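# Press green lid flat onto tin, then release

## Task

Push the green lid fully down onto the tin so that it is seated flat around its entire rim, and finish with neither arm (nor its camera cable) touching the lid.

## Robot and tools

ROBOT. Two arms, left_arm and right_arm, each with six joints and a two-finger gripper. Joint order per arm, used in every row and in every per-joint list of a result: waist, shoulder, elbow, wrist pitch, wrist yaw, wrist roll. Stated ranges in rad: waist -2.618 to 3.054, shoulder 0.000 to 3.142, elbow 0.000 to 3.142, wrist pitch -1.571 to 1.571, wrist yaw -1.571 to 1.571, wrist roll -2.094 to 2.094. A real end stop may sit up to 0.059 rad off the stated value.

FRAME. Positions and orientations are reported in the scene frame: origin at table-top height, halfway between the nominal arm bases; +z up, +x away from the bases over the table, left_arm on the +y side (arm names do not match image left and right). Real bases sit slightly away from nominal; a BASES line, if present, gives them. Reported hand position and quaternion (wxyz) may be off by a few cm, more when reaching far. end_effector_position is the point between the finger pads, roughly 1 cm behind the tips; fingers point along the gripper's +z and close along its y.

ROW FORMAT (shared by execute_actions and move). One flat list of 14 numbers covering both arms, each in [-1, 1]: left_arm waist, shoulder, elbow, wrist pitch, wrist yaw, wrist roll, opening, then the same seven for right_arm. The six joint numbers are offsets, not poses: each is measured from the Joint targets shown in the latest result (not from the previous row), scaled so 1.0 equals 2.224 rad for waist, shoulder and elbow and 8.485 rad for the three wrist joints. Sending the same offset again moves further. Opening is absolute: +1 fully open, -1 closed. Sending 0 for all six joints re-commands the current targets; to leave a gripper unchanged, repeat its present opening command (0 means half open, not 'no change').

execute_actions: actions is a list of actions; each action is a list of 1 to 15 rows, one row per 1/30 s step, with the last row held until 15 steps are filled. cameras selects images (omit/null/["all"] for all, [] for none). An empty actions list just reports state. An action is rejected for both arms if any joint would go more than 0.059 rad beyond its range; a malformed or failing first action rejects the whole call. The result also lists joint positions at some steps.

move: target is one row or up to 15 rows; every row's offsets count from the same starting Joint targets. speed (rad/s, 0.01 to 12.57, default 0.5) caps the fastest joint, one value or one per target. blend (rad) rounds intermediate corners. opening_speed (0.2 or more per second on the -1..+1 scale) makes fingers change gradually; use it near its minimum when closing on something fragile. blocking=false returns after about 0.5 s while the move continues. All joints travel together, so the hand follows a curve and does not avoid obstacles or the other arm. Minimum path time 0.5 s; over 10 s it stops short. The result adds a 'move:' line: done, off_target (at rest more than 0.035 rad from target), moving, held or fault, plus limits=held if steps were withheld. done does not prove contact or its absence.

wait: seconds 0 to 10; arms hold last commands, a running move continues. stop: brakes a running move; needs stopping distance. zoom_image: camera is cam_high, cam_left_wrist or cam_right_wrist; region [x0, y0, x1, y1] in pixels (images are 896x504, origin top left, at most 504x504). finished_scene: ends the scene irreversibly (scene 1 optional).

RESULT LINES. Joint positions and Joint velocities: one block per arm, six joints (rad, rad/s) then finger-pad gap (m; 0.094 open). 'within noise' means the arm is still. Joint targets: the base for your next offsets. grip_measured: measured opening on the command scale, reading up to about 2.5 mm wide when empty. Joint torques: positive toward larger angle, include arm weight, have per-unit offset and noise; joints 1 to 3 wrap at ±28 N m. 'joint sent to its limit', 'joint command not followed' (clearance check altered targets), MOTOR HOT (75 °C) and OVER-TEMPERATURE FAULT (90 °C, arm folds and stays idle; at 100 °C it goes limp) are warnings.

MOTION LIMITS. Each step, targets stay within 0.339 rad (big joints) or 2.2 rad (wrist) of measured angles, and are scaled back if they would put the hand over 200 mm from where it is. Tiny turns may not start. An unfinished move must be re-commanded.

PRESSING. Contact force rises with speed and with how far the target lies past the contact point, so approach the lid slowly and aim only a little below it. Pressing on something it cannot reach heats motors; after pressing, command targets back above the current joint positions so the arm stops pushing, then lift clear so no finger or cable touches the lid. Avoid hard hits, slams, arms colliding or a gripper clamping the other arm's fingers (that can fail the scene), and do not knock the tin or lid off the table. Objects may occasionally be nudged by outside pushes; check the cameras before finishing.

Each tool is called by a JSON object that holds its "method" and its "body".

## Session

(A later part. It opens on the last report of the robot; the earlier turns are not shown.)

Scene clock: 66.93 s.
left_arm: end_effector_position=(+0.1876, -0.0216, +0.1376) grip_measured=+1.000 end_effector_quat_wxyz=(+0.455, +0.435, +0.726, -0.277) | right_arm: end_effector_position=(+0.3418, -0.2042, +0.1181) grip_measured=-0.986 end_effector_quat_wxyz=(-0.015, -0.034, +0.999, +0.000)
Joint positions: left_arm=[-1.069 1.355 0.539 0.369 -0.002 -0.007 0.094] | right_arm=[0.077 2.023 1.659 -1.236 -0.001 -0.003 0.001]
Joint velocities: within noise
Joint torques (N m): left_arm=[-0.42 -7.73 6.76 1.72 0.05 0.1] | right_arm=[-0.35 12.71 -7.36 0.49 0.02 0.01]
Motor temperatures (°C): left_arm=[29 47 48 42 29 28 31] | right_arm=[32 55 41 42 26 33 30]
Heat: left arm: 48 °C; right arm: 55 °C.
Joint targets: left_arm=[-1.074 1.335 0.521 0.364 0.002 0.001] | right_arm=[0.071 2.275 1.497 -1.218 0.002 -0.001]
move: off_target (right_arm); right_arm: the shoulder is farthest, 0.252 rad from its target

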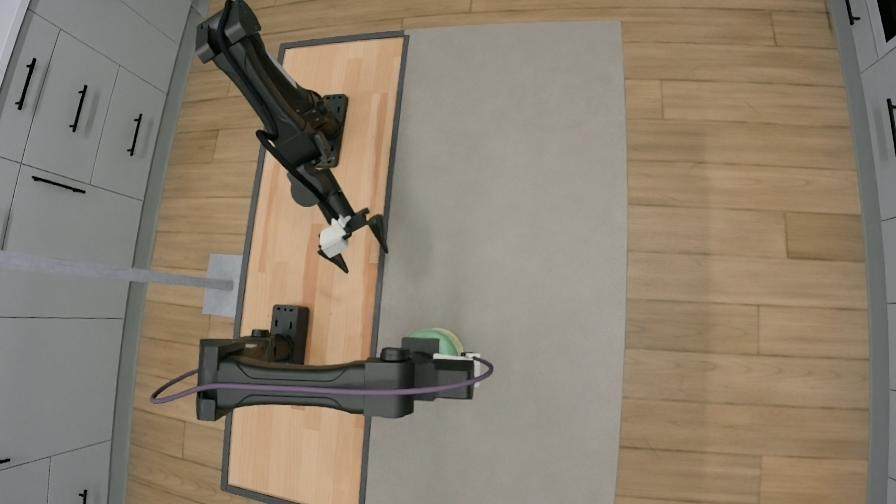

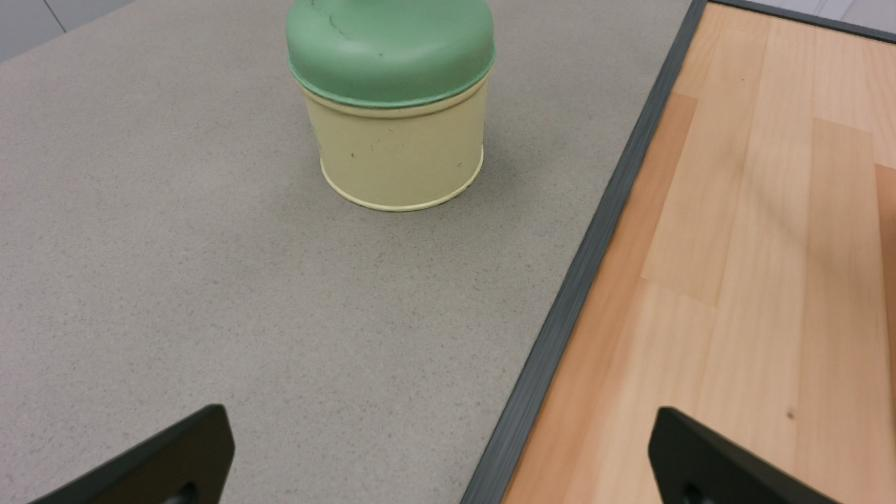

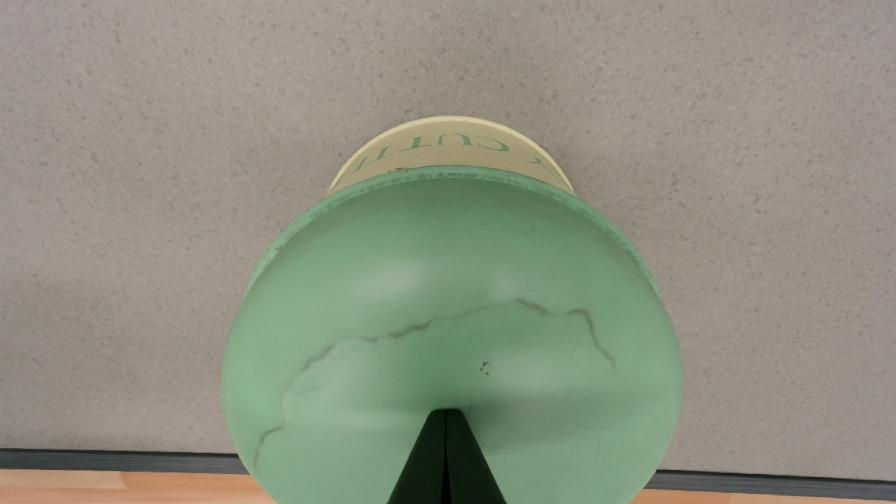

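{"method": "move", "body": {"target": [[0,0,0,0,0,0,1,0,-0.1126,0.0782,0,0,0,-1],[0,0,0,0,0,0,1,0,-0.115,0.17,-0.0184,0,0,-1],[0,0,0,0,0,0,1,0,-0.17,0.27,-0.0184,0,0,-1]], "speed": [0.4,0.5,0.8]}}

{"method": "zoom_image", "body": {"camera": "cam_left_wrist", "region": [280, 0, 505, 220]}}

Scene clock: 69.80 s.
left_arm: end_effector_position=(+0.1876, -0.0216, +0.1376) grip_measured=+1.000 end_effector_quat_wxyz=(+0.455, +0.435, +0.726, -0.277) | right_arm: end_effector_position=(+0.3943, -0.2008, +0.2847) grip_measured=-0.986 end_effector_quat_wxyz=(+0.197, -0.033, +0.980, +0.006)
Joint positions: left_arm=[-1.069 1.355 0.539 0.369 -0.002 -0.007 0.094] | right_arm=[0.077 1.9 2.084 -1.359 -0.001 -0.003 0.001]
Joint velocities: within noise
Joint torques (N m): left_arm=[-0.42 -7.73 6.76 1.72 0.05 0.09] | right_arm=[-0.53 -11 6.48 0.92 0.03 0.01]
Motor temperatures (°C): left_arm=[29 47 48 41 29 28 31] | right_arm=[32 54 41 42 26 33 30]
Heat: left arm: 48 °C; right arm: 54 °C.
Joint targets: left_arm=[-1.074 1.335 0.521 0.364 0.002 0.001] | right_arm=[0.071 1.897 2.098 -1.374 0.002 -0.001]
move: done

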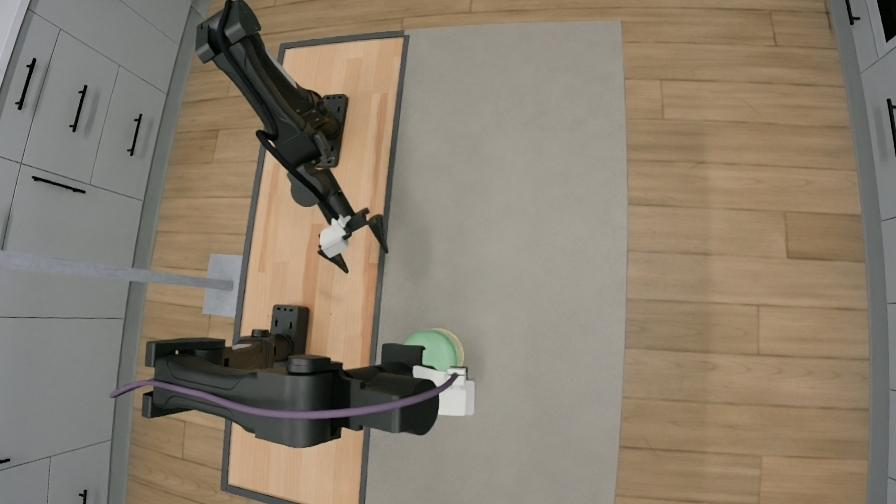

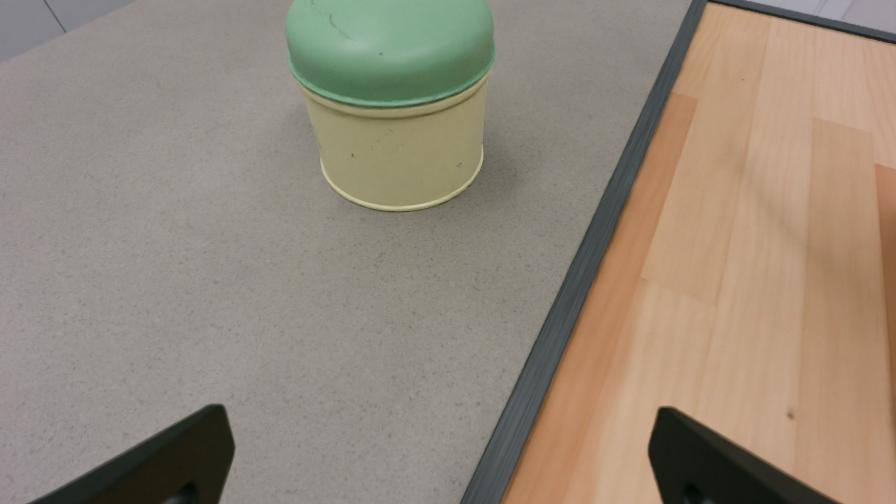

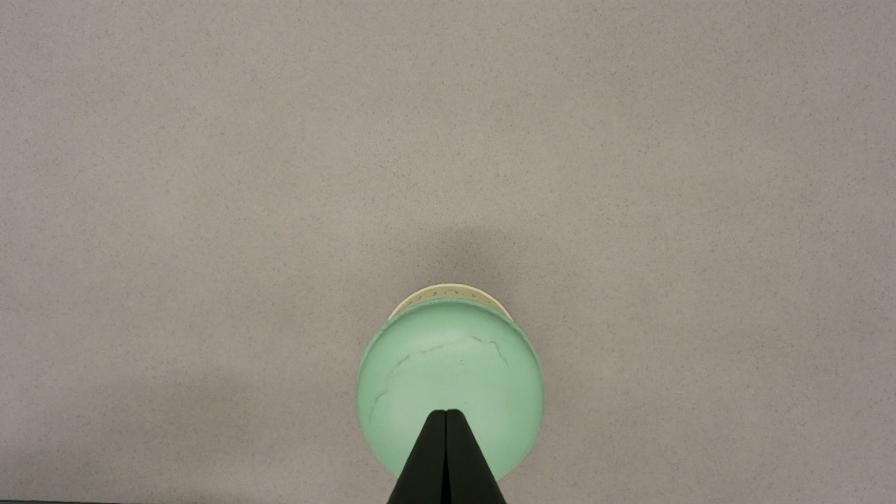

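Scaled by 2.240.

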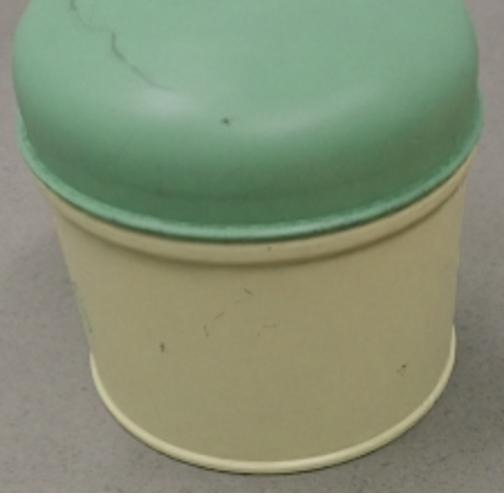

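{"method": "move", "body": {"target": [0.303,0.5647,0.7167,0.0132,0.1768,0,1,0,0,0,0,0,0,-1], "speed": 1.0, "cameras": ["cam_high","cam_left_wrist"]}}

Scene clock: 74.03 s.
left_arm: end_effector_position=(+0.4503, -0.0606, +0.2137) grip_measured=+1.000 end_effector_quat_wxyz=(+0.407, +0.577, +0.409, -0.579) | right_arm: end_effector_position=(+0.3941, -0.2008, +0.2846) grip_measured=-0.986 end_effector_quat_wxyz=(+0.196, -0.033, +0.980, +0.006)
Joint positions: left_arm=[-0.397 2.555 2.087 0.472 1.496 -0.007 0.094] | right_arm=[0.077 1.9 2.084 -1.36 -0.001 -0.003 0.001]
Joint velocities: within noise
Joint torques (N m): left_arm=[-0.28 -14.94 11.45 1.31 0.11 0.09] | right_arm=[-0.51 -11.03 6.31 0.95 0.04 0]
Motor temperatures (°C): left_arm=[29 47 49 41 29 28 31] | right_arm=[32 54 41 41 26 33 30]
Heat: left arm: 49 °C; right arm: 54 °C.
Joint targets: left_arm=[-0.400 2.591 2.115 0.476 1.502 0.001] | right_arm=[0.071 1.897 2.098 -1.374 0.002 -0.001]
move: off_target (left_arm); left_arm: the shoulder is farthest, 0.036 rad from its target
Images, in order (width x height): cam_high 896x504, cam_left_wrist 896x504.

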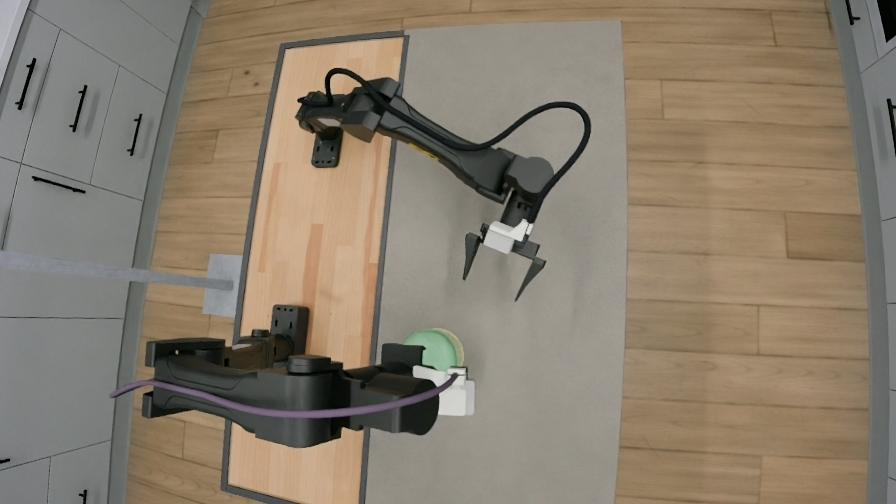

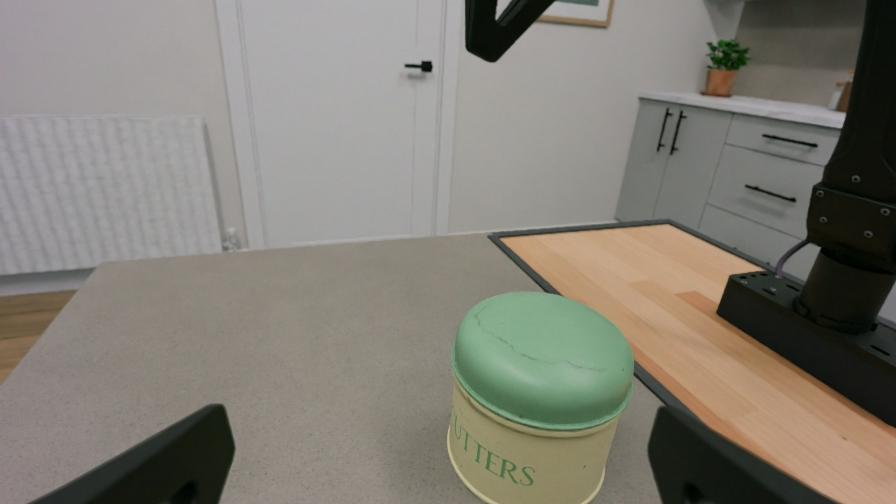

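{"method": "zoom_image", "body": {"camera": "cam_left_wrist", "region": [440, 280, 650, 490]}}

{"method": "zoom_image", "body": {"camera": "cam_left_wrist", "region": [440, 350, 540, 440]}}

{"method": "zoom_image", "body": {"camera": "cam_left_wrist", "region": [540, 350, 640, 440]}}

Scaled by 2.400.

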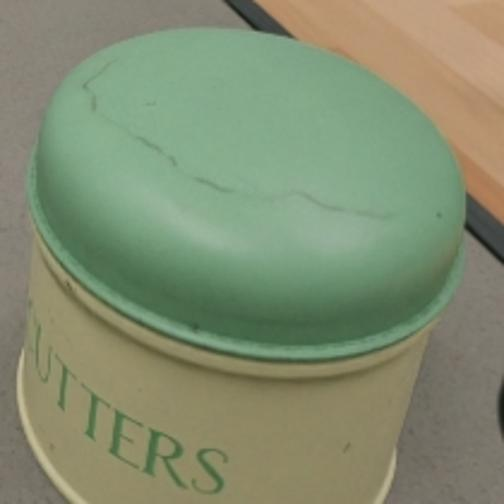

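Scaled by 5.040.

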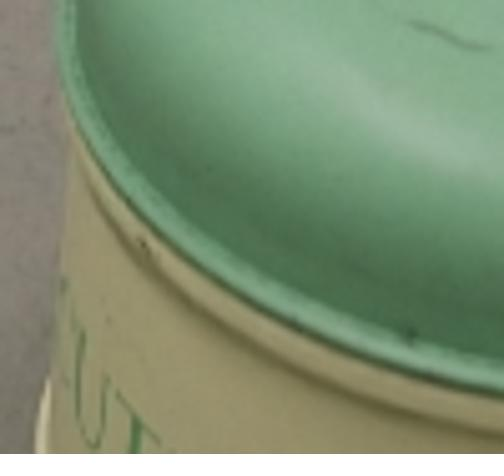

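Scaled by 5.040.

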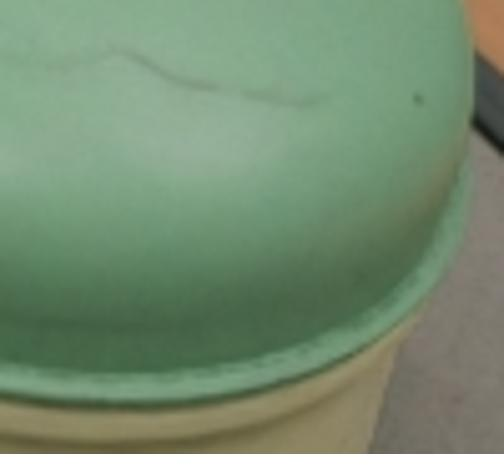

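Seated evenly from this side as well.

{"method": "finished_scene", "body": {}}

The scene is finished: the task was done.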